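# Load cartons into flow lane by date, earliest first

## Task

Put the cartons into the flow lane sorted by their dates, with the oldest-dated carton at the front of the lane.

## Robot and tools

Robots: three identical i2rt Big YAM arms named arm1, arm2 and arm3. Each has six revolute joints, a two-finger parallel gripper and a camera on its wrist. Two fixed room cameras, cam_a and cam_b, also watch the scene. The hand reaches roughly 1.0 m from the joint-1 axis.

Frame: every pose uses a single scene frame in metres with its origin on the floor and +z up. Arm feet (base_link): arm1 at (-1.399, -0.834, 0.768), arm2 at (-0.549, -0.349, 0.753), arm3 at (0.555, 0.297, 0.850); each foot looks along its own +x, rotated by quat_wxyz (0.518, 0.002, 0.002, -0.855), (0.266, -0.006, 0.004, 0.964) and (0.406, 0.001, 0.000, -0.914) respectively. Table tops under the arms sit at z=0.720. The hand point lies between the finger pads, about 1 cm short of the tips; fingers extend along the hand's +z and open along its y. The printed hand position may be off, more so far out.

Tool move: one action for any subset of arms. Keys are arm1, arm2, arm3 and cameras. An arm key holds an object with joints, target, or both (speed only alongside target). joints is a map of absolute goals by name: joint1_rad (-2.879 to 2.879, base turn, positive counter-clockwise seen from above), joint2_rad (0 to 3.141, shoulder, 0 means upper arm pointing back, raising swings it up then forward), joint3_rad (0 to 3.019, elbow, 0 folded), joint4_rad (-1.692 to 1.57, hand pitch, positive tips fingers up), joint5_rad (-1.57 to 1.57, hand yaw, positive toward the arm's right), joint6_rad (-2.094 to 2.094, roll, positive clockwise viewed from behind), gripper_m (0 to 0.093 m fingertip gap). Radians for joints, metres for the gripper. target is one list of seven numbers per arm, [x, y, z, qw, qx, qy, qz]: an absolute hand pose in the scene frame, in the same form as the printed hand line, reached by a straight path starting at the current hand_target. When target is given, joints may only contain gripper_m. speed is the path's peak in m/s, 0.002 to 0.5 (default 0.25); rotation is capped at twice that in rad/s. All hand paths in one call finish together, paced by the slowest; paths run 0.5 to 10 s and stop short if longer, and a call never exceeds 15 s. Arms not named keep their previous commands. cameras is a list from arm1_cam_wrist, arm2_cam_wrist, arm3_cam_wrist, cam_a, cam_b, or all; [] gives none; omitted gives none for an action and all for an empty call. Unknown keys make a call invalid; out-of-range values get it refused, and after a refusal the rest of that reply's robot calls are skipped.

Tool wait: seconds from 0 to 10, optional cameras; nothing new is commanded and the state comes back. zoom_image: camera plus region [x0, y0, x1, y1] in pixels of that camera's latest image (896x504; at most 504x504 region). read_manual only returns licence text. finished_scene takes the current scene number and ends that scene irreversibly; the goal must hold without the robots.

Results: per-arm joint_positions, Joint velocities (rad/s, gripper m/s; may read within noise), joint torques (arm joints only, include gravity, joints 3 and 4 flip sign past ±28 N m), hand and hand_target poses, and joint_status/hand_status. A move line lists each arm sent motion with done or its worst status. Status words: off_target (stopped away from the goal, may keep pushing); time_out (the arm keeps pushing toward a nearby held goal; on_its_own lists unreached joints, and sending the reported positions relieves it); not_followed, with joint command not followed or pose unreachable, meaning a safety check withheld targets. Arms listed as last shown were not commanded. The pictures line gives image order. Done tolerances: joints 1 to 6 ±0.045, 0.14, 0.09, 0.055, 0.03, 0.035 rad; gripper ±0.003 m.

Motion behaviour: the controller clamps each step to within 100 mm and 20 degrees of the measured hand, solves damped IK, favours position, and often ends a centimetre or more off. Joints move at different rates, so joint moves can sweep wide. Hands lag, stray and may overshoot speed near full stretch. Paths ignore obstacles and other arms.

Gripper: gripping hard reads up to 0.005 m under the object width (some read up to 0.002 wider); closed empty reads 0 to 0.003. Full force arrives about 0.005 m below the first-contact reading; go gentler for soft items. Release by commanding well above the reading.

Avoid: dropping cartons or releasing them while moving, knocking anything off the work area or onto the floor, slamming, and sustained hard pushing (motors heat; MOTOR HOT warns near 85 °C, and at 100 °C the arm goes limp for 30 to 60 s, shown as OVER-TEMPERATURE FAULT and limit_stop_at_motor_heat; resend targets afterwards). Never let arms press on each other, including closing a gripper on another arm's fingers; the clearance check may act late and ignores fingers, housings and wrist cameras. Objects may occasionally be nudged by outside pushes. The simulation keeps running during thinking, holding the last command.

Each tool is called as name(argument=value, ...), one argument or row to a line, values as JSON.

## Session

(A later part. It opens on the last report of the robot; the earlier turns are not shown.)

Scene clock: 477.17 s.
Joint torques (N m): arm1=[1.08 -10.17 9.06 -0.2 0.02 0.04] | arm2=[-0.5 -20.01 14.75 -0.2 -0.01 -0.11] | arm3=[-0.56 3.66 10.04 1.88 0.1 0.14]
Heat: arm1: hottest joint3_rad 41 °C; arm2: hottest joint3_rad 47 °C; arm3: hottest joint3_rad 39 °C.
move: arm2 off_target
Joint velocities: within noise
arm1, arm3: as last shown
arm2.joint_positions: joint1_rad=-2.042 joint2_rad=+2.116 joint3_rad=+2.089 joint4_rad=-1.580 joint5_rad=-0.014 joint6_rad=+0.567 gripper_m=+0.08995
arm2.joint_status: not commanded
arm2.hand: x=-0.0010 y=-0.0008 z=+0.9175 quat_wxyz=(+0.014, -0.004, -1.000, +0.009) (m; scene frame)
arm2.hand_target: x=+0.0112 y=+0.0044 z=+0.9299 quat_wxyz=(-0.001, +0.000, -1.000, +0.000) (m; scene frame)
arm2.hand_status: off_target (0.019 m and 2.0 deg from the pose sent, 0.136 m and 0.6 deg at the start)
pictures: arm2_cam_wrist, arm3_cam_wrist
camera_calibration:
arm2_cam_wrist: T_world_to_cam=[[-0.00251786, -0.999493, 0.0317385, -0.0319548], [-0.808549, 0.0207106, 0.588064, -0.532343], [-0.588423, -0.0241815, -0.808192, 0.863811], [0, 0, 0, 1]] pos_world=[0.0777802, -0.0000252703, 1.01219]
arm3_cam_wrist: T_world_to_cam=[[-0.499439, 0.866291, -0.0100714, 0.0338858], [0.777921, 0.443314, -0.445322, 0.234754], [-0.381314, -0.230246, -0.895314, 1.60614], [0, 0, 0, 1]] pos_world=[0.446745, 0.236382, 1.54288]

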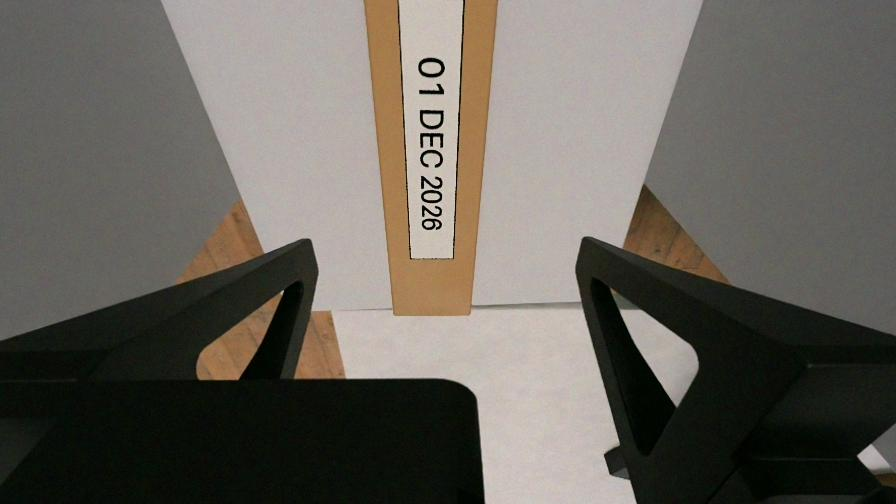

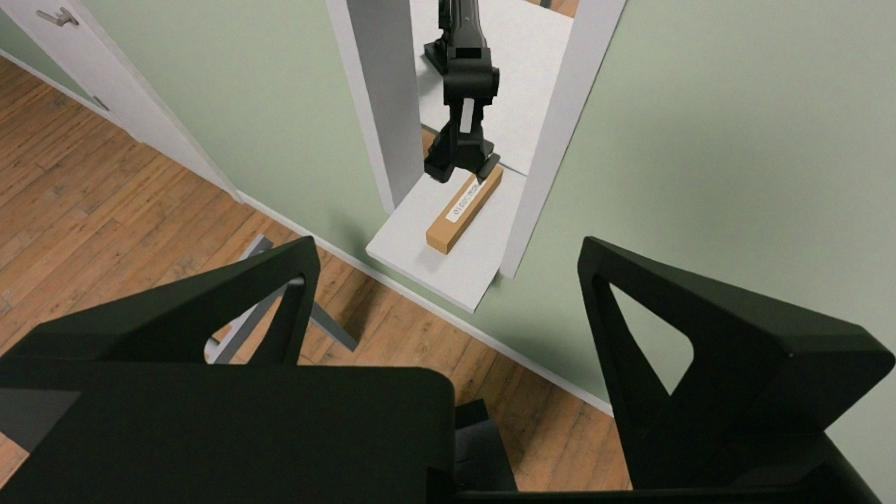

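move(
  arm2={"target": [-0.27, 0.0, 0.93, 0, 0, 1, 0], "speed": 0.3},
  arm3={"joints": {"joint1_rad": 0.72, "joint2_rad": 0.8, "joint3_rad": 1.1, "joint4_rad": -1.15, "joint5_rad": 0, "joint6_rad": 0, "gripper_m": 0.09}},
  cameras=["arm3_cam_wrist"],
)

Scene clock: 495.87 s.
Joint torques (N m): arm1=[1.03 -10.17 9.03 -0.2 0.01 0.04] | arm2=[0.21 -12.04 8.66 0.66 0.12 0.11] | arm3=[1.32 -4.13 13.59 1.96 0.08 0.12]
Heat: arm1: hottest joint3_rad 41 °C; arm2: hottest joint3_rad 53 °C; arm3: hottest joint3_rad 39 °C.
move: arm2 done; arm3 done
Joint velocities: within noise
arm1: as last shown
arm2.joint_positions: joint1_rad=-1.720 joint2_rad=+1.528 joint3_rad=+1.312 joint4_rad=-1.346 joint5_rad=-0.017 joint6_rad=+0.875 gripper_m=+0.08995
arm2.joint_status: not commanded
arm2.hand: x=-0.2671 y=+0.0008 z=+0.9359 quat_wxyz=(-0.001, +0.003, -1.000, -0.003) (m; scene frame)
arm2.hand_target: x=-0.2700 y=-0.0001 z=+0.9301 quat_wxyz=(+0.000, +0.000, -1.000, +0.000) (m; scene frame)
arm2.hand_status: done (0.007 m and 0.5 deg from the pose sent, 0.269 m and 2.0 deg at the start)
arm3.joint_positions: joint1_rad=+0.708 joint2_rad=+0.795 joint3_rad=+1.083 joint4_rad=-1.163 joint5_rad=-0.001 joint6_rad=-0.007 gripper_m=+0.09010
arm3.joint_status: all done
arm3.hand: x=+0.5448 y=-0.0315 z=+1.2180 quat_wxyz=(-0.238, -0.671, -0.658, +0.244) (m; scene frame)
arm3.hand_target: x=+0.5484 y=-0.0365 z=+1.2276 quat_wxyz=(-0.248, -0.667, -0.657, +0.250) (m; scene frame)
arm3.hand_status: not commanded
pictures: arm3_cam_wrist
camera_calibration:
arm3_cam_wrist: T_world_to_cam=[[-0.999458, 0.0312108, -0.0104726, 0.559177], [0.0317603, 0.997857, -0.0572112, 0.0856594], [0.00866458, -0.0575128, -0.998307, 1.33242], [0, 0, 0, 1]] pos_world=[0.544608, -0.0262971, 1.34092]

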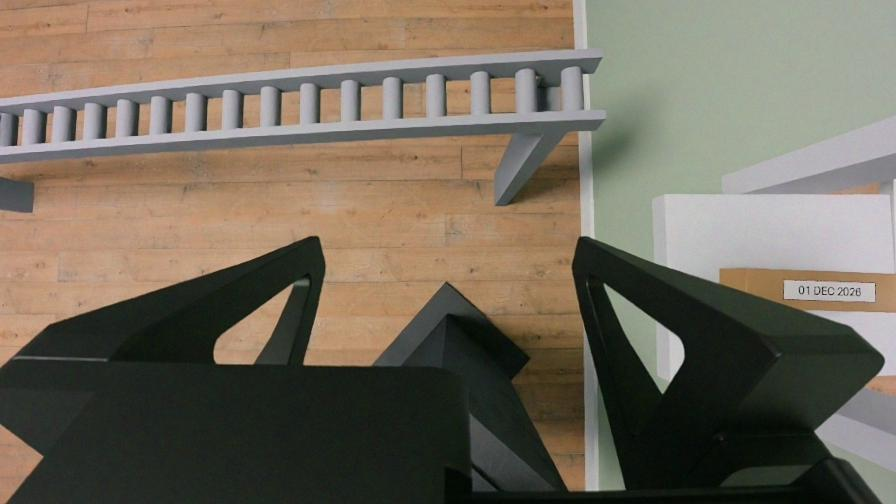

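zoom_image(
  camera="arm3_cam_wrist",
  region=[360, 20, 640, 220],
)

zoom_image(
  camera="arm3_cam_wrist",
  region=[640, 160, 896, 400],
)

Scaled by 1.800 from the camera's 896x504 image, which has a finer 1280x720 frame.

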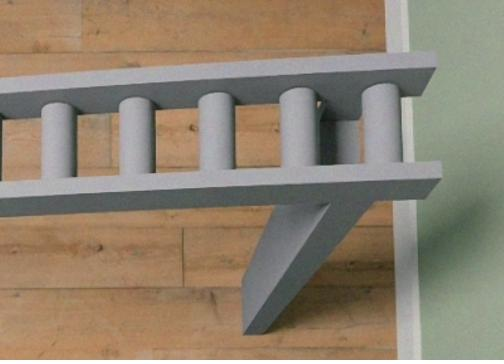

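Scaled by 1.969 from the camera's 896x504 image, which has a finer 1280x720 frame.

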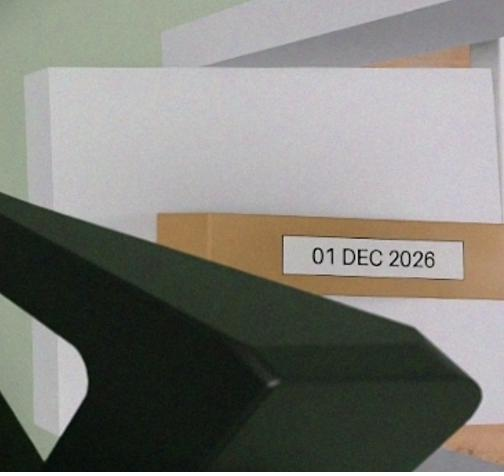

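move(
  arm1={"joints": {"joint2_rad": 0.8, "joint3_rad": 1.1, "joint4_rad": -1.15}},
  arm2={"joints": {"joint1_rad": 1.808, "joint2_rad": 1.052, "joint3_rad": 1.038, "joint4_rad": -0.876, "joint5_rad": 0, "joint6_rad": 0}},
  arm3={"joints": {"joint1_rad": -0.064, "joint2_rad": 1.548, "joint3_rad": 1.101, "joint4_rad": -1.124, "joint5_rad": 0, "joint6_rad": 0.771}},
  cameras=["arm2_cam_wrist", "arm3_cam_wrist"],
)

Scene clock: 525.07 s.
Joint torques (N m): arm1=[1.03 -3.55 10.92 1.8 0.01 0.03] | arm2=[0.56 -6.12 9.81 1.72 0.01 -0.11] | arm3=[-0.38 -15.03 11.51 0.5 0.12 0.14]
Heat: arm1: hottest joint3_rad 41 °C; arm2: hottest joint3_rad 48 °C; arm3: hottest joint3_rad 40 °C.
move: arm1 done; arm2 done; arm3 done
Joint velocities: within noise
arm1.joint_positions: joint1_rad=+2.582 joint2_rad=+0.800 joint3_rad=+1.085 joint4_rad=-1.168 joint5_rad=+0.005 joint6_rad=+0.009 gripper_m=+0.08992
arm1.joint_status: all done
arm1.hand: x=-1.1146 y=-0.6705 z=+1.1361 quat_wxyz=(-0.327, +0.241, -0.909, -0.090) (m; scene frame)
arm1.hand_target: x=-1.1114 y=-0.6672 z=+1.1468 quat_wxyz=(-0.342, +0.241, -0.903, -0.095) (m; scene frame)
arm1.hand_status: not commanded
arm2.joint_positions: joint1_rad=+1.799 joint2_rad=+1.057 joint3_rad=+1.057 joint4_rad=-0.879 joint5_rad=-0.001 joint6_rad=+0.009 gripper_m=+0.09003
arm2.joint_status: all done
arm2.hand: x=-0.6845 y=-0.7584 z=+1.0609 quat_wxyz=(+0.208, +0.763, +0.548, -0.272) (m; scene frame)
arm2.hand_target: x=-0.6797 y=-0.7559 z=+1.0533 quat_wxyz=(+0.205, +0.759, +0.556, -0.269) (m; scene frame)
arm2.hand_status: not commanded
arm3.joint_positions: joint1_rad=-0.060 joint2_rad=+1.536 joint3_rad=+1.083 joint4_rad=-1.129 joint5_rad=+0.000 joint6_rad=+0.763 gripper_m=+0.09010
arm3.joint_status: all done
arm3.hand: x=+0.2564 y=+0.0055 z=+0.9475 quat_wxyz=(+0.004, -1.000, -0.007, -0.005) (m; scene frame)
arm3.hand_target: x=+0.2493 y=+0.0009 z=+0.9491 quat_wxyz=(+0.000, -1.000, -0.001, -0.001) (m; scene frame)
arm3.hand_status: not commanded
pictures: arm2_cam_wrist, arm3_cam_wrist
camera_calibration:
arm2_cam_wrist: T_world_to_cam=[[-0.948546, 0.316579, -0.00624877, -0.404466], [0.315622, 0.943731, -0.098762, 1.04456], [-0.0253688, -0.0956525, -0.995091, 1.08874], [0, 0, 0, 1]] pos_world=[-0.685721, -0.753598, 1.18404]
arm3_cam_wrist: T_world_to_cam=[[0.00236625, 0.999982, 0.00547768, -0.010384], [0.796856, -0.00519498, 0.604147, -0.774954], [0.604165, 0.00293536, -0.796854, 0.723099], [0, 0, 0, 1]] pos_world=[0.18068, 0.00423537, 1.04445]

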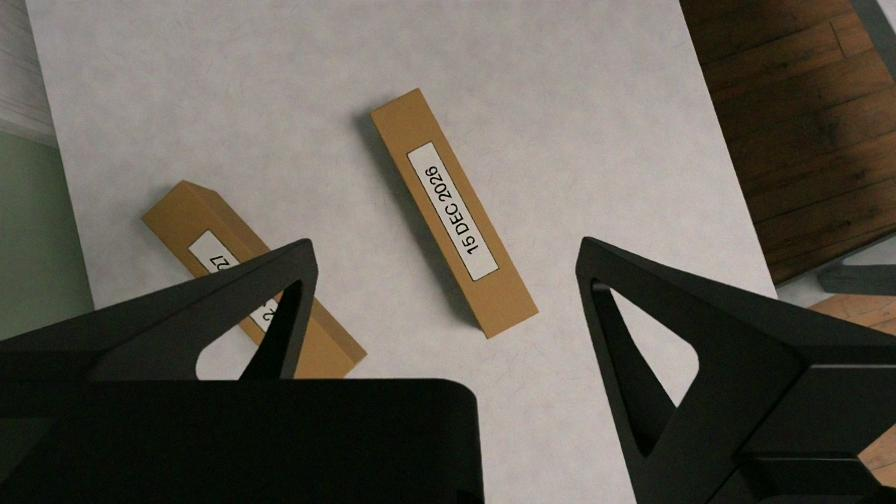

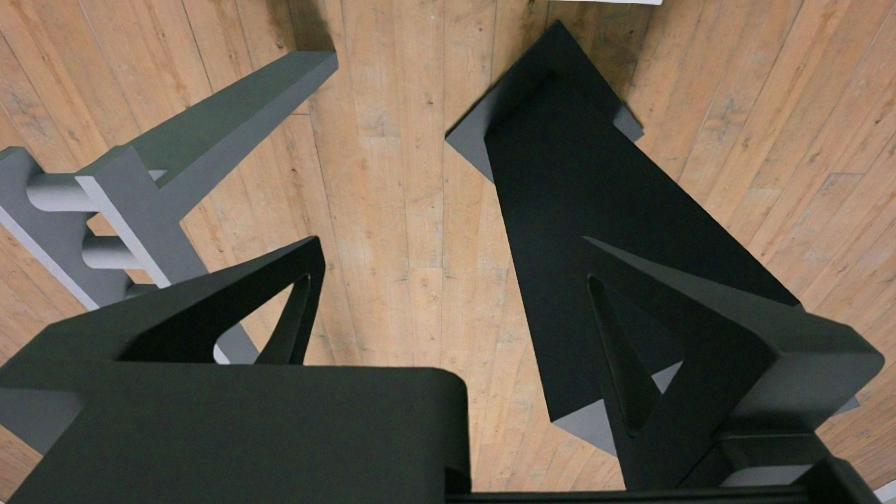

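move(
  arm2={"target": [-0.715, -0.829, 0.9, 0, 0.6475, 0.7621, 0], "speed": 0.25},
  arm3={"target": [0.0, 0.008, 0.94, 0, 1, 0, 0], "speed": 0.25},
  cameras=["arm2_cam_wrist", "arm3_cam_wrist"],
)

Scene clock: 535.10 s.
Joint torques (N m): arm1=[0.97 -3.55 10.92 1.77 0.01 0.03] | arm2=[-0.21 -13.16 13.86 -0.2 0.01 -0.07] | arm3=[-0.5 -22.83 14.94 0.1 0.11 -0.03]
Heat: arm1: hottest joint3_rad 42 °C; arm2: hottest joint3_rad 50 °C; arm3: hottest joint3_rad 41 °C.
move: arm2 off_target; arm3 off_target
Joint velocities: within noise
arm1: as last shown
arm2.joint_positions: joint1_rad=+1.788 joint2_rad=+1.699 joint3_rad=+1.376 joint4_rad=-1.286 joint5_rad=+0.011 joint6_rad=-0.476 gripper_m=+0.09003
arm2.joint_status: not commanded
arm2.hand: x=-0.7074 y=-0.8118 z=+0.8875 quat_wxyz=(-0.005, +0.651, +0.759, +0.014) (m; scene frame)
arm2.hand_target: x=-0.7147 y=-0.8281 z=+0.9000 quat_wxyz=(+0.000, +0.648, +0.762, +0.000) (m; scene frame)
arm2.hand_status: off_target (0.023 m and 1.8 deg from the pose sent, 0.178 m and 48.5 deg at the start)
arm3.joint_positions: joint1_rad=-0.349 joint2_rad=+2.014 joint3_rad=+1.734 joint4_rad=-1.296 joint5_rad=+0.000 joint6_rad=+0.490 gripper_m=+0.09010
arm3.joint_status: not commanded
arm3.hand: x=+0.0141 y=+0.0115 z=+0.9412 quat_wxyz=(+0.001, -1.000, +0.002, -0.003) (m; scene frame)
arm3.hand_target: x=+0.0006 y=+0.0082 z=+0.9401 quat_wxyz=(+0.000, -1.000, +0.000, +0.000) (m; scene frame)
arm3.hand_status: off_target (0.015 m and 0.4 deg from the pose sent, 0.257 m and 1.1 deg at the start)
pictures: arm2_cam_wrist, arm3_cam_wrist
camera_calibration:
arm2_cam_wrist: T_world_to_cam=[[-0.98742, -0.158096, -0.0026386, -0.82648], [-0.129516, 0.799124, 0.587049, 0.0440985], [-0.0907014, 0.580005, -0.809547, 1.24803], [0, 0, 0, 1]] pos_world=[-0.697174, -0.889768, 0.982272]
arm3_cam_wrist: T_world_to_cam=[[0.0188309, 0.999823, -0.000198053, -0.01065], [0.799087, -0.0149312, 0.60103, -0.574963], [0.600921, -0.0114762, -0.799226, 0.866926], [0, 0, 0, 1]] pos_world=[-0.0613085, 0.0120123, 1.03844]

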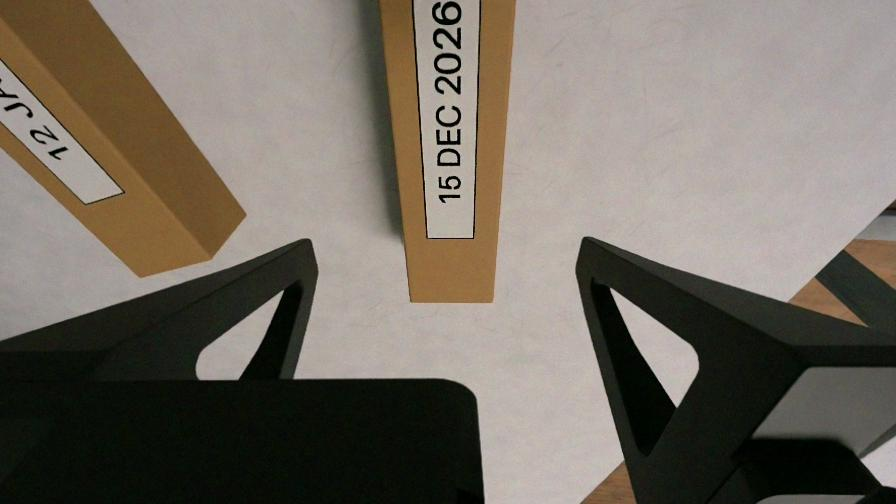

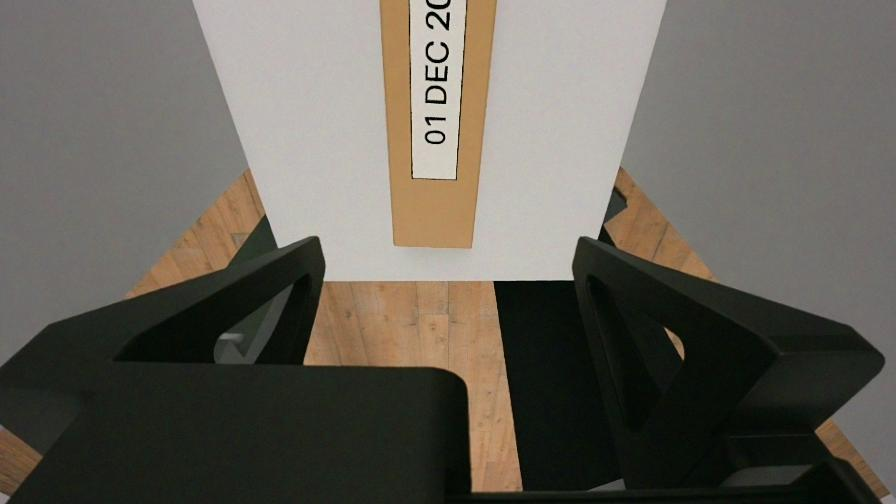

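move(
  arm2={"target": [-0.707, -0.832, 0.765, 0, 0.6475, 0.7621, 0], "speed": 0.15},
  arm3={"target": [-0.012, 0.002, 0.84, 0, 0.99985, -0.01745, 0], "speed": 0.15},
  cameras=["arm2_cam_wrist", "arm3_cam_wrist"],
)

Scene clock: 553.47 s.
Joint torques (N m): arm1=[0.97 -3.55 10.95 1.81 0.02 0.03] | arm2=[0.56 -13.98 7.82 0.77 0 0.01] | arm3=[-0.44 -24.64 10.11 0.79 0.11 0.14]
Heat: arm1: hottest joint3_rad 42 °C; arm2: hottest joint3_rad 54 °C; arm3: hottest joint3_rad 42 °C.
move: arm2 off_target; arm3 off_target
Joint velocities: within noise
arm1: as last shown
arm2.joint_positions: joint1_rad=+1.790 joint2_rad=+1.850 joint3_rad=+1.265 joint4_rad=-0.978 joint5_rad=+0.011 joint6_rad=-0.476 gripper_m=+0.09003
arm2.joint_status: not commanded
arm2.hand: x=-0.7120 y=-0.8338 z=+0.7760 quat_wxyz=(+0.004, +0.650, +0.760, -0.007) (m; scene frame)
arm2.hand_target: x=-0.7071 y=-0.8319 z=+0.7653 quat_wxyz=(+0.000, +0.648, +0.762, +0.000) (m; scene frame)
arm2.hand_status: off_target (0.012 m and 0.9 deg from the pose sent, 0.124 m and 1.8 deg at the start)
arm3.joint_positions: joint1_rad=-0.349 joint2_rad=+2.151 joint3_rad=+1.729 joint4_rad=-1.131 joint5_rad=+0.000 joint6_rad=+0.508 gripper_m=+0.09010
arm3.joint_status: not commanded
arm3.hand: x=-0.0104 y=-0.0016 z=+0.8567 quat_wxyz=(-0.004, -1.000, +0.010, +0.007) (m; scene frame)
arm3.hand_target: x=-0.0115 y=+0.0021 z=+0.8402 quat_wxyz=(+0.000, -1.000, +0.017, +0.000) (m; scene frame)
arm3.hand_status: off_target (0.017 m and 1.2 deg from the pose sent, 0.105 m and 1.9 deg at the start)
pictures: arm2_cam_wrist, arm3_cam_wrist
camera_calibration:
arm2_cam_wrist: T_world_to_cam=[[-0.986963, -0.159871, 0.018606, -0.852419], [-0.122982, 0.823658, 0.553592, 0.177628], [-0.103828, 0.544086, -0.83258, 1.14876], [0, 0, 0, 1]] pos_world=[-0.700187, -0.907606, 0.873962]
arm3_cam_wrist: T_world_to_cam=[[0.0365747, 0.99926, -0.0119403, 0.0130867], [0.811082, -0.0227029, 0.584492, -0.490488], [0.583788, -0.0310622, -0.811312, 0.824169], [0, 0, 0, 1]] pos_world=[-0.0837932, 0.00138794, 0.9555]

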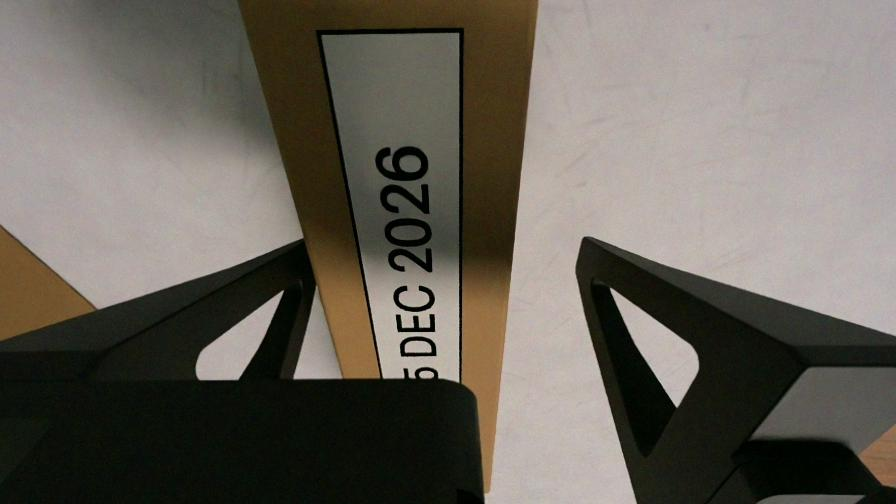

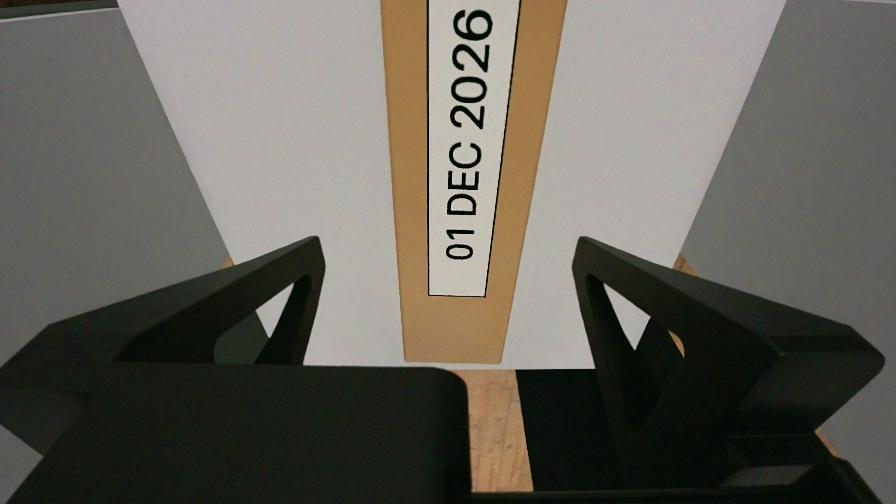

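move(
  arm2={"target": [-0.698, -0.830, 0.757, 0, 0.6475, 0.7621, 0], "speed": 0.1},
  arm3={"target": [-0.012, 0.006, 0.785, 0, 0.99966, -0.02618, 0], "speed": 0.1},
  cameras=["arm2_cam_wrist", "arm3_cam_wrist"],
)

Scene clock: 575.73 s.
Joint torques (N m): arm1=[1.03 -3.55 10.93 1.8 0.02 0.03] | arm2=[0.73 -13.92 7.32 0.75 0 0.07] | arm3=[-0.85 -25.52 9.68 0.68 0.11 0.14]
Heat: arm1: hottest joint3_rad 43 °C; arm2: hottest joint3_rad 51 °C; arm3: hottest joint3_rad 42 °C.
move: arm2 off_target; arm3 off_target
Joint velocities: within noise
arm1: as last shown
arm2.joint_positions: joint1_rad=+1.804 joint2_rad=+1.850 joint3_rad=+1.248 joint4_rad=-0.954 joint5_rad=+0.011 joint6_rad=-0.469 gripper_m=+0.09003
arm2.joint_status: not commanded
arm2.hand: x=-0.7049 y=-0.8342 z=+0.7707 quat_wxyz=(+0.005, +0.647, +0.762, -0.010) (m; scene frame)
arm2.hand_target: x=-0.6981 y=-0.8297 z=+0.7574 quat_wxyz=(+0.000, +0.648, +0.762, +0.000) (m; scene frame)
arm2.hand_status: off_target (0.016 m and 1.3 deg from the pose sent, 0.024 m and 0.9 deg at the start)
arm3.joint_positions: joint1_rad=-0.349 joint2_rad=+2.222 joint3_rad=+1.689 joint4_rad=-1.023 joint5_rad=+0.000 joint6_rad=+0.520 gripper_m=+0.09010
arm3.joint_status: not commanded
arm3.hand: x=-0.0091 y=-0.0009 z=+0.7995 quat_wxyz=(-0.004, -1.000, +0.016, +0.005) (m; scene frame)
arm3.hand_target: x=-0.0115 y=+0.0061 z=+0.7851 quat_wxyz=(+0.000, -1.000, +0.026, +0.000) (m; scene frame)
arm3.hand_status: off_target (0.016 m and 1.3 deg from the pose sent, 0.072 m and 2.0 deg at the start)
pictures: arm2_cam_wrist, arm3_cam_wrist
camera_calibration:
arm2_cam_wrist: T_world_to_cam=[[-0.985868, -0.166084, 0.0219225, -0.852332], [-0.127092, 0.826752, 0.548022, 0.185781], [-0.109142, 0.537491, -0.836177, 1.13874], [0, 0, 0, 1]] pos_world=[-0.692391, -0.907215, 0.869061]
arm3_cam_wrist: T_world_to_cam=[[0.0484885, 0.998775, -0.0098872, 0.0101258], [0.808548, -0.0334377, 0.587479, -0.460472], [0.586429, -0.0364802, -0.809179, 0.775217], [0, 0, 0, 1]] pos_world=[-0.0827871, 0.00276961, 0.897907]

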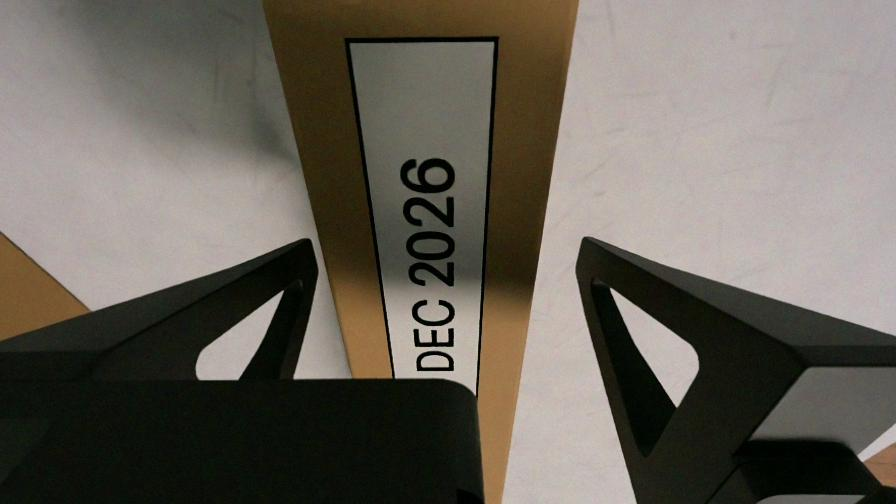

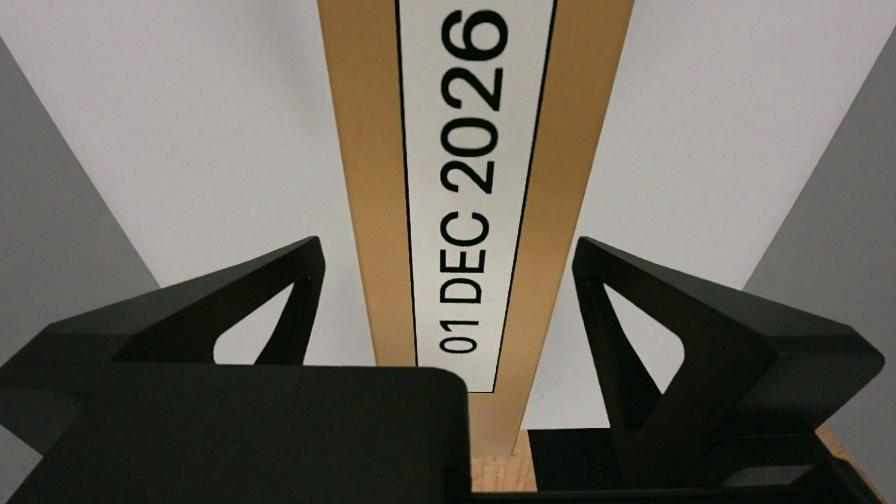

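move(
  arm2={"joints": {"gripper_m": 0.051}},
  arm3={"joints": {"gripper_m": 0.051}},
  cameras=["arm2_cam_wrist", "arm3_cam_wrist"],
)

Scene clock: 580.53 s.
Joint torques (N m): arm1=[0.97 -3.55 10.93 1.8 0.02 0.03] | arm2=[0.62 -13.92 7.32 0.76 0.05 0.09] | arm3=[-0.62 -25.52 9.7 0.72 0.07 0.12]
Heat: arm1: hottest joint3_rad 43 °C; arm2: hottest joint3_rad 50 °C; arm3: hottest joint3_rad 42 °C.
move: arm2 off_target; arm3 off_target
Joint velocities: within noise
arm1: as last shown
arm2.joint_positions: joint1_rad=+1.806 joint2_rad=+1.850 joint3_rad=+1.248 joint4_rad=-0.953 joint5_rad=+0.010 joint6_rad=-0.469 gripper_m=+0.06050
arm2.joint_status: gripper_m off_target (ended at +0.06053, target +0.05100)
arm2.hand: x=-0.7036 y=-0.8347 z=+0.7707 quat_wxyz=(+0.006, +0.647, +0.763, -0.010) (m; scene frame)
arm2.hand_target: x=-0.6981 y=-0.8298 z=+0.7574 quat_wxyz=(+0.000, +0.647, +0.762, +0.000) (m; scene frame)
arm2.hand_status: not commanded
arm3.joint_positions: joint1_rad=-0.350 joint2_rad=+2.222 joint3_rad=+1.689 joint4_rad=-1.023 joint5_rad=+0.001 joint6_rad=+0.522 gripper_m=+0.05846
arm3.joint_status: gripper_m off_target (ended at +0.05849, target +0.05100)
arm3.hand: x=-0.0096 y=+0.0002 z=+0.7995 quat_wxyz=(-0.003, -1.000, +0.018, +0.006) (m; scene frame)
arm3.hand_target: x=-0.0115 y=+0.0061 z=+0.7851 quat_wxyz=(+0.000, -1.000, +0.026, +0.000) (m; scene frame)
arm3.hand_status: not commanded
pictures: arm2_cam_wrist, arm3_cam_wrist
camera_calibration:
arm2_cam_wrist: T_world_to_cam=[[-0.985566, -0.167965, 0.0211274, -0.851928], [-0.129193, 0.826905, 0.5473, 0.185538], [-0.109398, 0.536671, -0.83667, 1.13869], [0, 0, 0, 1]] pos_world=[-0.691091, -0.907617, 0.86916]
arm3_cam_wrist: T_world_to_cam=[[0.0518559, 0.998617, -0.00863371, 0.00810802], [0.808798, -0.0369247, 0.586926, -0.459637], [0.585796, -0.0374185, -0.809595, 0.775899], [0, 0, 0, 1]] pos_world=[-0.083185, 0.00396423, 0.898007]

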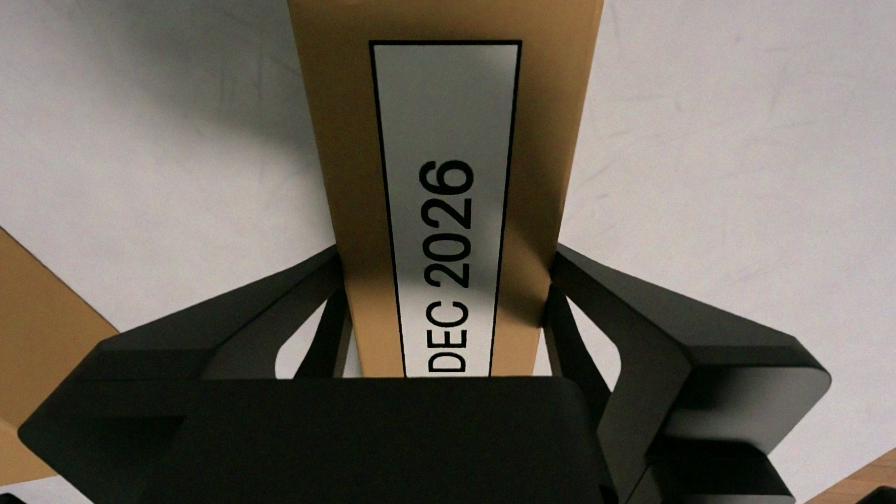

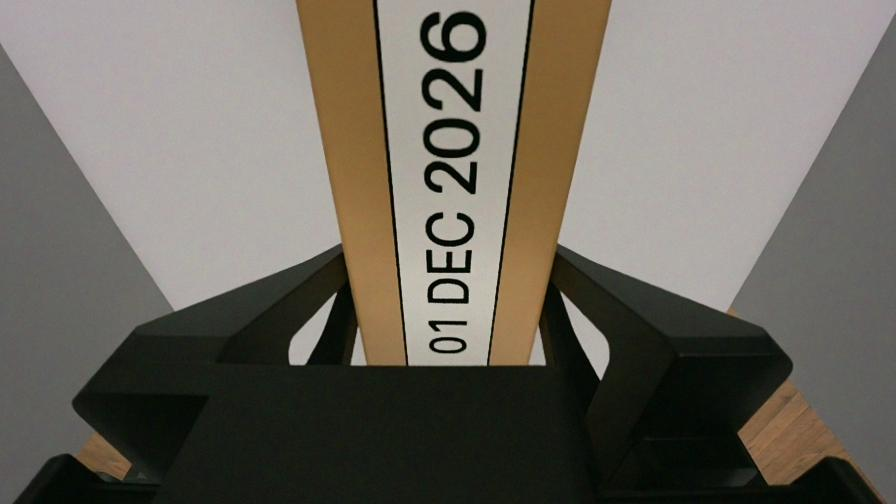

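move(
  arm2={"target": [-0.70, -0.832, 0.93, 0, 0.6475, 0.7621, 0], "speed": 0.2},
  arm3={"target": [-0.005, 0.004, 0.93, 0, 1, 0, 0], "speed": 0.2},
  cameras=["arm2_cam_wrist", "arm3_cam_wrist"],
)

Scene clock: 585.13 s.
Joint torques (N m): arm1=[0.91 -3.55 10.93 1.8 0.01 0.04] | arm2=[0.67 -14.27 14.93 -0.23 -0.03 0.09] | arm3=[-0.15 -27.99 15.25 -0.08 0.08 -0.03]
Heat: arm1: hottest joint3_rad 43 °C; arm2: hottest joint3_rad 50 °C; arm3: hottest joint3_rad 41 °C.
move: arm2 off_target; arm3 off_target
Joint velocities: within noise
arm1: as last shown
arm2.joint_positions: joint1_rad=+1.806 joint2_rad=+1.689 joint3_rad=+1.412 joint4_rad=-1.358 joint5_rad=+0.011 joint6_rad=-0.467 gripper_m=+0.06050
arm2.joint_status: not commanded
arm2.hand: x=-0.6978 y=-0.8100 z=+0.9060 quat_wxyz=(-0.010, +0.647, +0.762, +0.026) (m; scene frame)
arm2.hand_target: x=-0.6994 y=-0.8305 z=+0.9302 quat_wxyz=(+0.000, +0.647, +0.762, +0.000) (m; scene frame)
arm2.hand_status: off_target (0.033 m and 3.2 deg from the pose sent, 0.159 m and 1.3 deg at the start)
arm3.joint_positions: joint1_rad=-0.350 joint2_rad=+2.084 joint3_rad=+1.736 joint4_rad=-1.284 joint5_rad=+0.001 joint6_rad=+0.492 gripper_m=+0.05846
arm3.joint_status: not commanded
arm3.hand: x=+0.0140 y=+0.0127 z=+0.9004 quat_wxyz=(+0.015, -0.999, +0.003, -0.028) (m; scene frame)
arm3.hand_target: x=-0.0036 y=+0.0047 z=+0.9304 quat_wxyz=(+0.000, -1.000, +0.000, +0.000) (m; scene frame)
arm3.hand_status: off_target (0.036 m and 3.6 deg from the pose sent, 0.131 m and 2.2 deg at the start)
pictures: arm2_cam_wrist, arm3_cam_wrist
camera_calibration:
arm2_cam_wrist: T_world_to_cam=[[-0.985737, -0.167706, -0.0140173, -0.812948], [-0.141921, 0.783626, 0.604804, -0.00420408], [-0.0904449, 0.598168, -0.796251, 1.26572], [0, 0, 0, 1]] pos_world=[-0.687472, -0.890154, 0.998978]
arm3_cam_wrist: T_world_to_cam=[[0.021404, 0.999366, 0.0284567, -0.0377585], [0.768708, -0.0346495, 0.638661, -0.583514], [0.639242, 0.00820499, -0.768962, 0.806393], [0, 0, 0, 1]] pos_world=[-0.0661203, 0.0108996, 0.993828]

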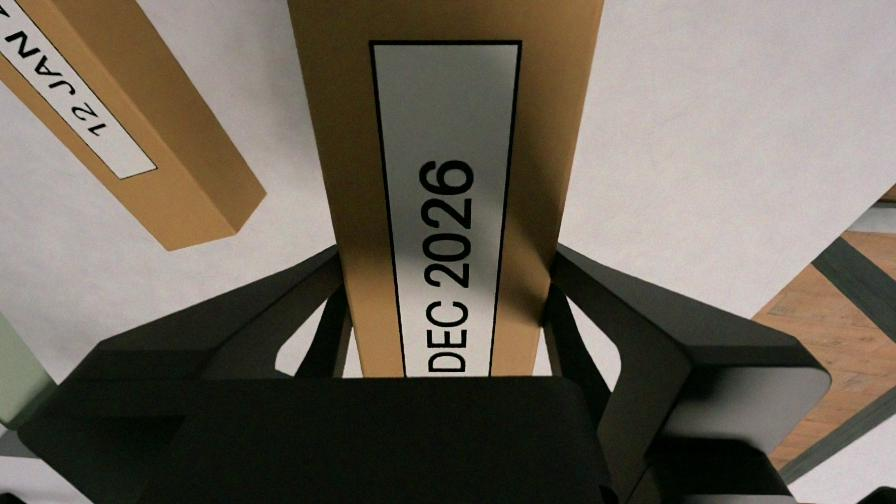

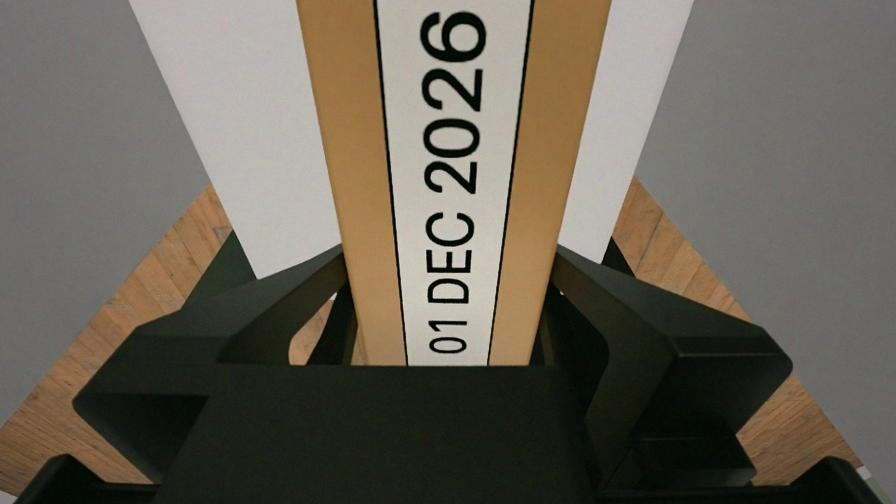

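move(
  arm2={"joints": {"joint1_rad": -1.705, "joint2_rad": 1.533, "joint3_rad": 1.298, "joint4_rad": -1.337, "joint5_rad": 0, "joint6_rad": 0.897}},
  arm3={"target": [0.28, 0.003, 0.94, 0, 1, 0, 0], "speed": 0.25},
  cameras=["arm2_cam_wrist", "arm3_cam_wrist"],
)

Scene clock: 592.30 s.
Joint torques (N m): arm1=[0.97 -3.49 10.93 1.78 0.02 0.03] | arm2=[-0.15 -13.92 9.31 -0.17 -0.01 0.08] | arm3=[0.73 -17.55 9.83 0.61 0.23 0.16]
Heat: arm1: hottest joint3_rad 43 °C; arm2: hottest joint3_rad 50 °C; arm3: hottest joint3_rad 43 °C.
move: arm2 done; arm3 off_target
Joint velocities: within noise
arm1: as last shown
arm2.joint_positions: joint1_rad=-1.705 joint2_rad=+1.551 joint3_rad=+1.303 joint4_rad=-1.328 joint5_rad=+0.002 joint6_rad=+0.888 gripper_m=+0.06057
arm2.joint_status: all done
arm2.hand: x=-0.2680 y=+0.0051 z=+0.9225 quat_wxyz=(-0.004, +0.005, -1.000, +0.008) (m; scene frame)
arm2.hand_target: x=-0.2714 y=+0.0016 z=+0.9284 quat_wxyz=(-0.004, +0.000, -1.000, +0.006) (m; scene frame)
arm2.hand_status: not commanded
arm3.joint_positions: joint1_rad=-0.020 joint2_rad=+1.525 joint3_rad=+1.017 joint4_rad=-1.098 joint5_rad=-0.003 joint6_rad=+0.814 gripper_m=+0.05846
arm3.joint_status: not commanded
arm3.hand: x=+0.2821 y=+0.0081 z=+0.9300 quat_wxyz=(+0.012, -1.000, -0.001, -0.014) (m; scene frame)
arm3.hand_target: x=+0.2801 y=+0.0031 z=+0.9399 quat_wxyz=(+0.000, -1.000, +0.000, +0.000) (m; scene frame)
arm3.hand_status: off_target (0.011 m and 2.1 deg from the pose sent, 0.269 m and 3.6 deg at the start)
pictures: arm2_cam_wrist, arm3_cam_wrist
camera_calibration:
arm2_cam_wrist: T_world_to_cam=[[0.0139766, -0.99946, 0.0297418, -0.0205789], [-0.829073, 0.00504431, 0.559118, -0.730067], [-0.558966, -0.0324727, -0.828554, 0.737629], [0, 0, 0, 1]] pos_world=[-0.192681, 0.00706773, 1.01997]
arm3_cam_wrist: T_world_to_cam=[[0.0131534, 0.999681, 0.0215555, -0.0309121], [0.786283, -0.0236585, 0.617413, -0.794002], [0.617726, 0.00882769, -0.786344, 0.679969], [0, 0, 0, 1]] pos_world=[0.204683, 0.00611482, 1.02558]

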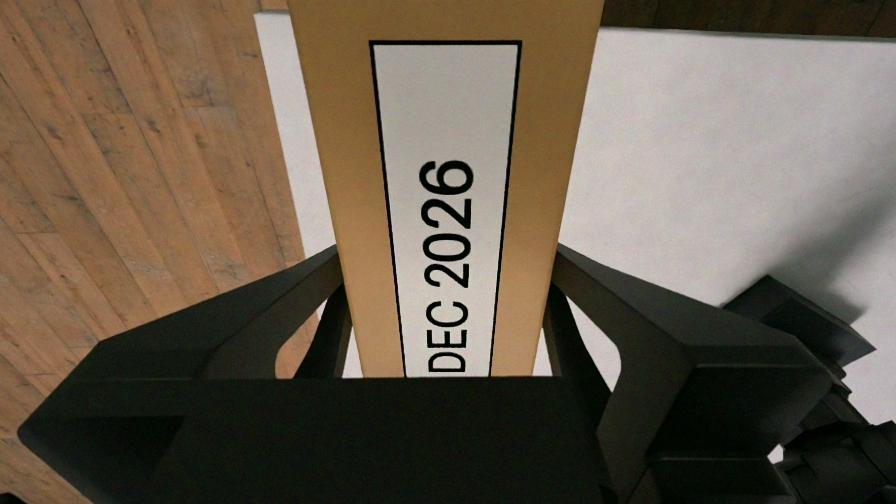

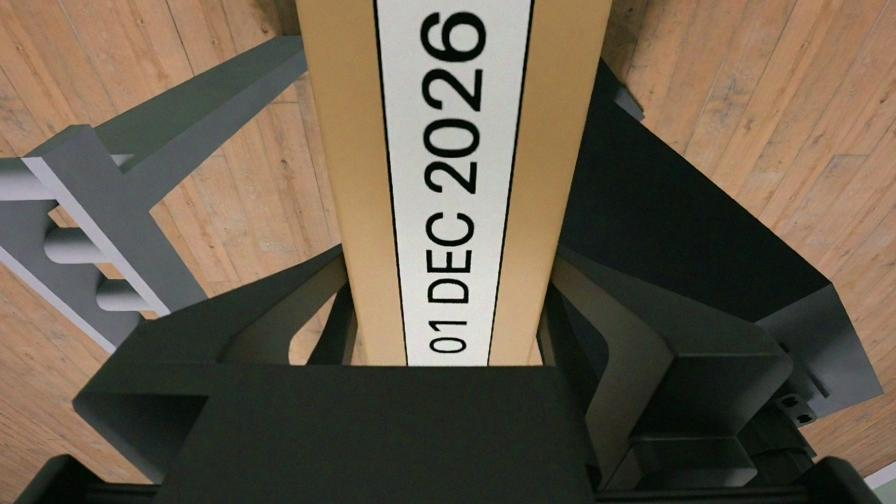

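move(
  arm2={"target": [0.01, 0.005, 0.93, 0, 0, 1, 0], "speed": 0.2},
  arm3={"joints": {"joint1_rad": 0.771, "joint2_rad": 2.301, "joint3_rad": 1.978, "joint4_rad": -1.247, "joint5_rad": 0, "joint6_rad": 1.607}},
  cameras=["arm2_cam_wrist", "arm3_cam_wrist", "cam_b"],
)

Scene clock: 608.77 s.
Joint torques (N m): arm1=[0.91 -3.6 10.93 1.78 0.01 0.04] | arm2=[-0.32 -20.78 15.77 -0.14 -0.07 -0.11] | arm3=[-1.38 -29.57 17.81 0.81 0.47 -0.13]
Heat: arm1: hottest joint3_rad 44 °C; arm2: hottest joint3_rad 51 °C; arm3: hottest joint3_rad 43 °C.
move: arm2 off_target; arm3 done
Joint velocities: within noise
arm1: as last shown
arm2.joint_positions: joint1_rad=-2.042 joint2_rad=+2.111 joint3_rad=+2.060 joint4_rad=-1.572 joint5_rad=-0.012 joint6_rad=+0.569 gripper_m=+0.06057
arm2.joint_status: not commanded
arm2.hand: x=-0.0059 y=-0.0041 z=+0.9093 quat_wxyz=(+0.021, -0.005, -1.000, +0.015) (m; scene frame)
arm2.hand_target: x=+0.0085 y=+0.0041 z=+0.9302 quat_wxyz=(-0.001, +0.000, -1.000, +0.000) (m; scene frame)
arm2.hand_status: off_target (0.028 m and 3.0 deg from the pose sent, 0.278 m and 1.2 deg at the start)
arm3.joint_positions: joint1_rad=+0.789 joint2_rad=+2.306 joint3_rad=+1.889 joint4_rad=-1.267 joint5_rad=-0.010 joint6_rad=+1.627 gripper_m=+0.05847
arm3.joint_status: all done
arm3.hand: x=+0.5912 y=-0.3493 z=+0.8170 quat_wxyz=(+0.057, -0.998, +0.001, -0.003) (m; scene frame)
arm3.hand_target: x=+0.5791 y=-0.3896 z=+0.8504 quat_wxyz=(+0.000, -1.000, +0.000, -0.001) (m; scene frame)
arm3.hand_status: not commanded
pictures: arm2_cam_wrist, arm3_cam_wrist, cam_b
camera_calibration:
arm2_cam_wrist: T_world_to_cam=[[-0.00378641, -0.999085, 0.0426011, -0.0448747], [-0.800473, 0.0285618, 0.598688, -0.540987], [-0.599357, -0.0318341, -0.799849, 0.846546], [0, 0, 0, 1]] pos_world=[0.0741684, -0.00243304, 1.0029]
arm3_cam_wrist: T_world_to_cam=[[0.017776, 0.993713, 0.110538, 0.247175], [0.799864, -0.0804683, 0.594763, -0.985077], [0.599919, 0.0778429, -0.796265, 0.44613], [0, 0, 0, 1]] pos_world=[0.515891, -0.359616, 0.913803]

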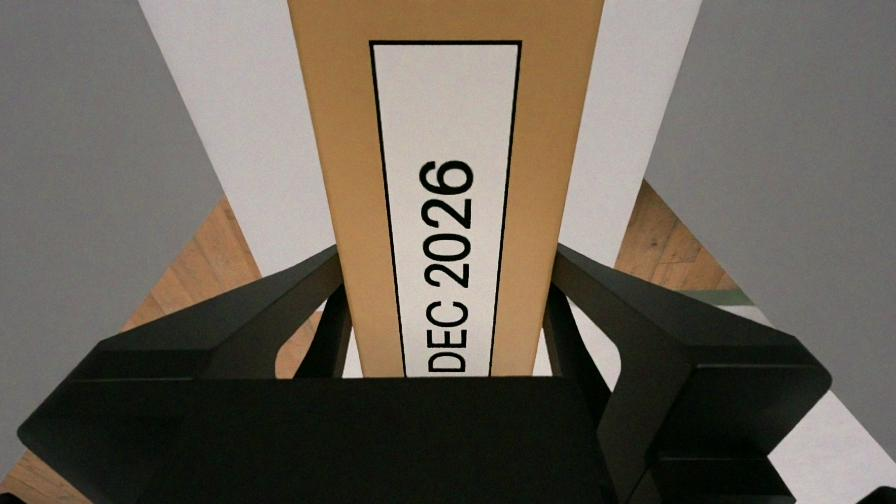

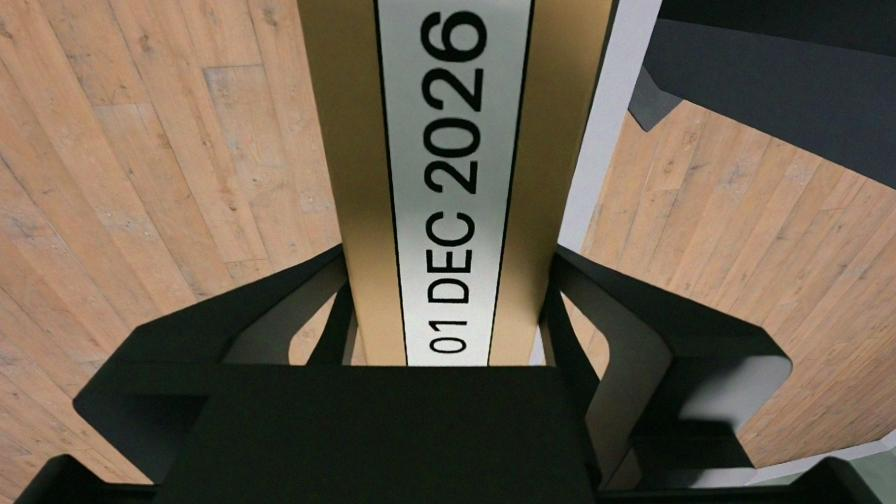

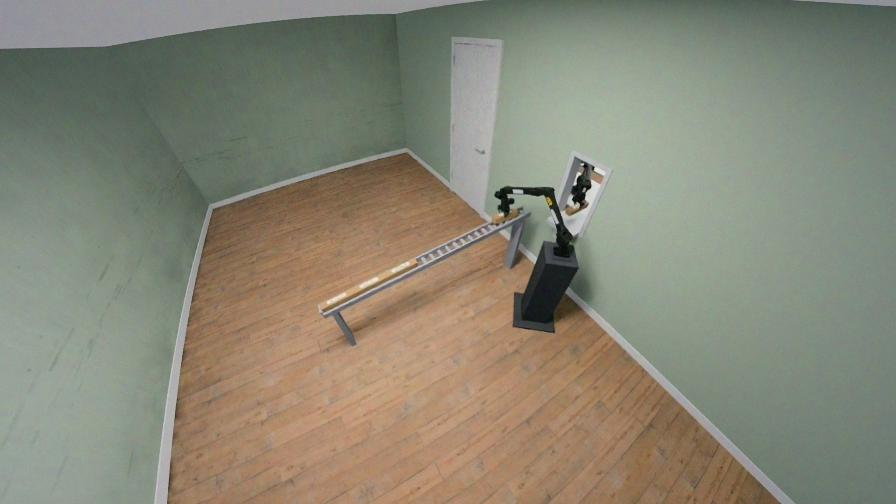

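zoom_image(
  camera="cam_b",
  region=[400, 170, 600, 290],
)

zoom_image(
  camera="arm3_cam_wrist",
  region=[500, 0, 896, 260],
)

Scaled by 2.520 from the camera's 896x504 image, which has a finer 1280x720 frame.

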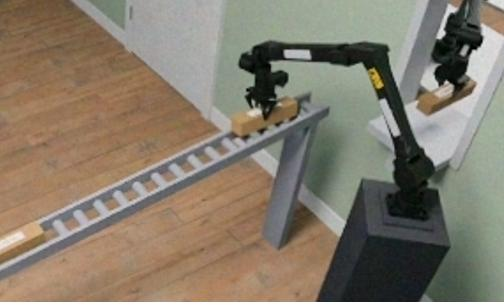

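Scaled by 1.273 from the camera's 896x504 image, which has a finer 1280x720 frame.

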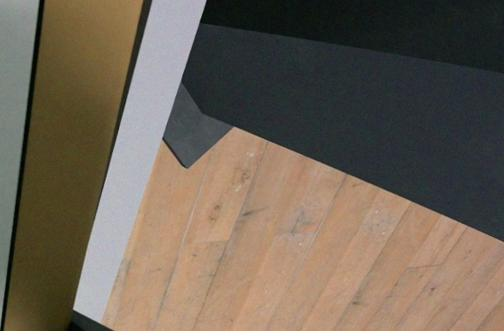

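move(
  arm2={"target": [0.012, 0.005, 0.81, 0, 0, 1, 0], "speed": 0.15},
  arm3={"target": [0.6, -0.325, 0.845, 0.0305, 0.9995, 0, 0], "speed": 0.15},
  cameras=["arm2_cam_wrist", "arm3_cam_wrist", "cam_b"],
)

Scene clock: 651.93 s.
Joint torques (N m): arm1=[0.91 -3.55 10.95 1.78 0.01 0.04] | arm2=[-0.32 -22.48 9.84 0.57 -0.08 -0.11] | arm3=[0.91 -29.45 9.43 0.54 0.25 0.19]
Heat: arm1: hottest joint3_rad 44 °C; arm2: hottest joint3_rad 60 °C; arm3: hottest joint3_rad 50 °C.
move: arm2 done; arm3 off_target
Joint velocities: within noise
arm1.joint_positions: joint1_rad=+2.582 joint2_rad=+0.800 joint3_rad=+1.085 joint4_rad=-1.168 joint5_rad=+0.005 joint6_rad=+0.009 gripper_m=+0.08992
arm1.joint_status: not commanded
arm1.hand: x=-1.1146 y=-0.6705 z=+1.1361 quat_wxyz=(-0.327, +0.241, -0.909, -0.090) (m; scene frame)
arm1.hand_target: x=-1.1114 y=-0.6672 z=+1.1468 quat_wxyz=(-0.342, +0.241, -0.903, -0.095) (m; scene frame)
arm1.hand_status: not commanded
arm2.joint_positions: joint1_rad=-2.042 joint2_rad=+2.187 joint3_rad=+1.917 joint4_rad=-1.316 joint5_rad=-0.012 joint6_rad=+0.569 gripper_m=+0.06057
arm2.joint_status: not commanded
arm2.hand: x=+0.0096 y=+0.0038 z=+0.8070 quat_wxyz=(+0.005, -0.004, -1.000, +0.005) (m; scene frame)
arm2.hand_target: x=+0.0119 y=+0.0051 z=+0.8100 quat_wxyz=(+0.000, +0.000, -1.000, +0.000) (m; scene frame)
arm2.hand_status: done (0.004 m and 0.9 deg from the pose sent, 0.101 m and 3.0 deg at the start)
arm3.joint_positions: joint1_rad=+0.800 joint2_rad=+2.139 joint3_rad=+1.607 joint4_rad=-1.021 joint5_rad=+0.003 joint6_rad=+1.632 gripper_m=+0.05846
arm3.joint_status: not commanded
arm3.hand: x=+0.5939 y=-0.3177 z=+0.8234 quat_wxyz=(-0.009, -1.000, -0.002, +0.000) (m; scene frame)
arm3.hand_target: x=+0.6000 y=-0.3248 z=+0.8450 quat_wxyz=(-0.031, -1.000, +0.000, +0.000) (m; scene frame)
arm3.hand_status: off_target (0.024 m and 2.5 deg from the pose sent, 0.038 m and 10.0 deg at the start)
pictures: arm2_cam_wrist, arm3_cam_wrist, cam_b
camera_calibration:
arm2_cam_wrist: T_world_to_cam=[[-0.0038925, -0.999748, 0.0221183, -0.0159576], [-0.81912, 0.0158751, 0.573403, -0.447011], [-0.57361, -0.0158856, -0.818975, 0.789408], [0, 0, 0, 1]] pos_world=[0.0865947, 0.003683, 0.903176]
arm3_cam_wrist: T_world_to_cam=[[0.0119241, 0.999724, -0.0202639, 0.328159], [0.802859, 0.00250796, 0.596163, -0.96504], [0.596049, -0.0233778, -0.802607, 0.42243], [0, 0, 0, 1]] pos_world=[0.519089, -0.315773, 0.921017]

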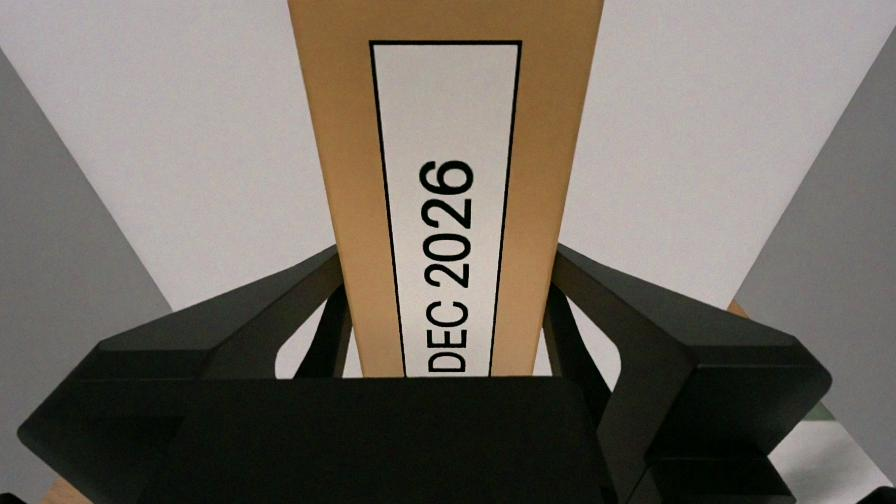

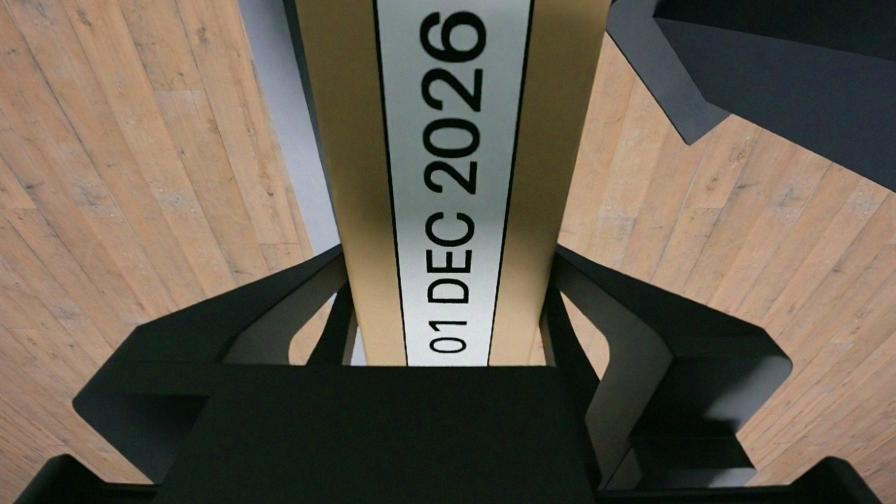

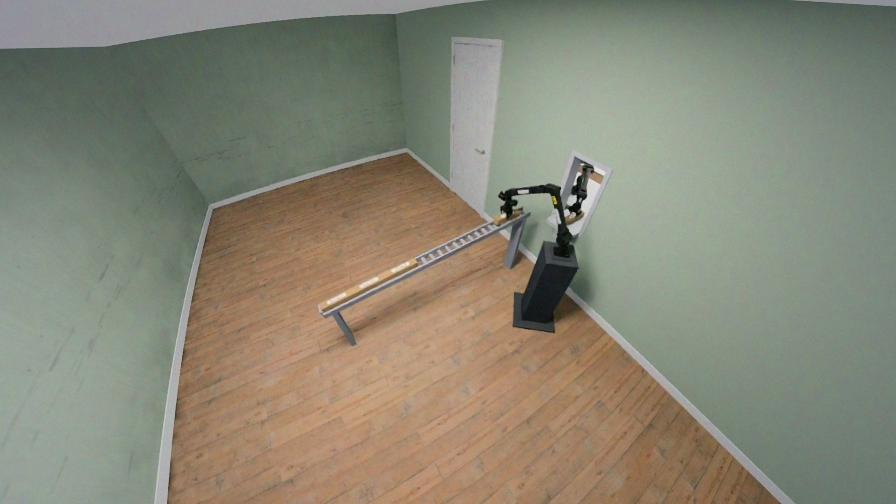

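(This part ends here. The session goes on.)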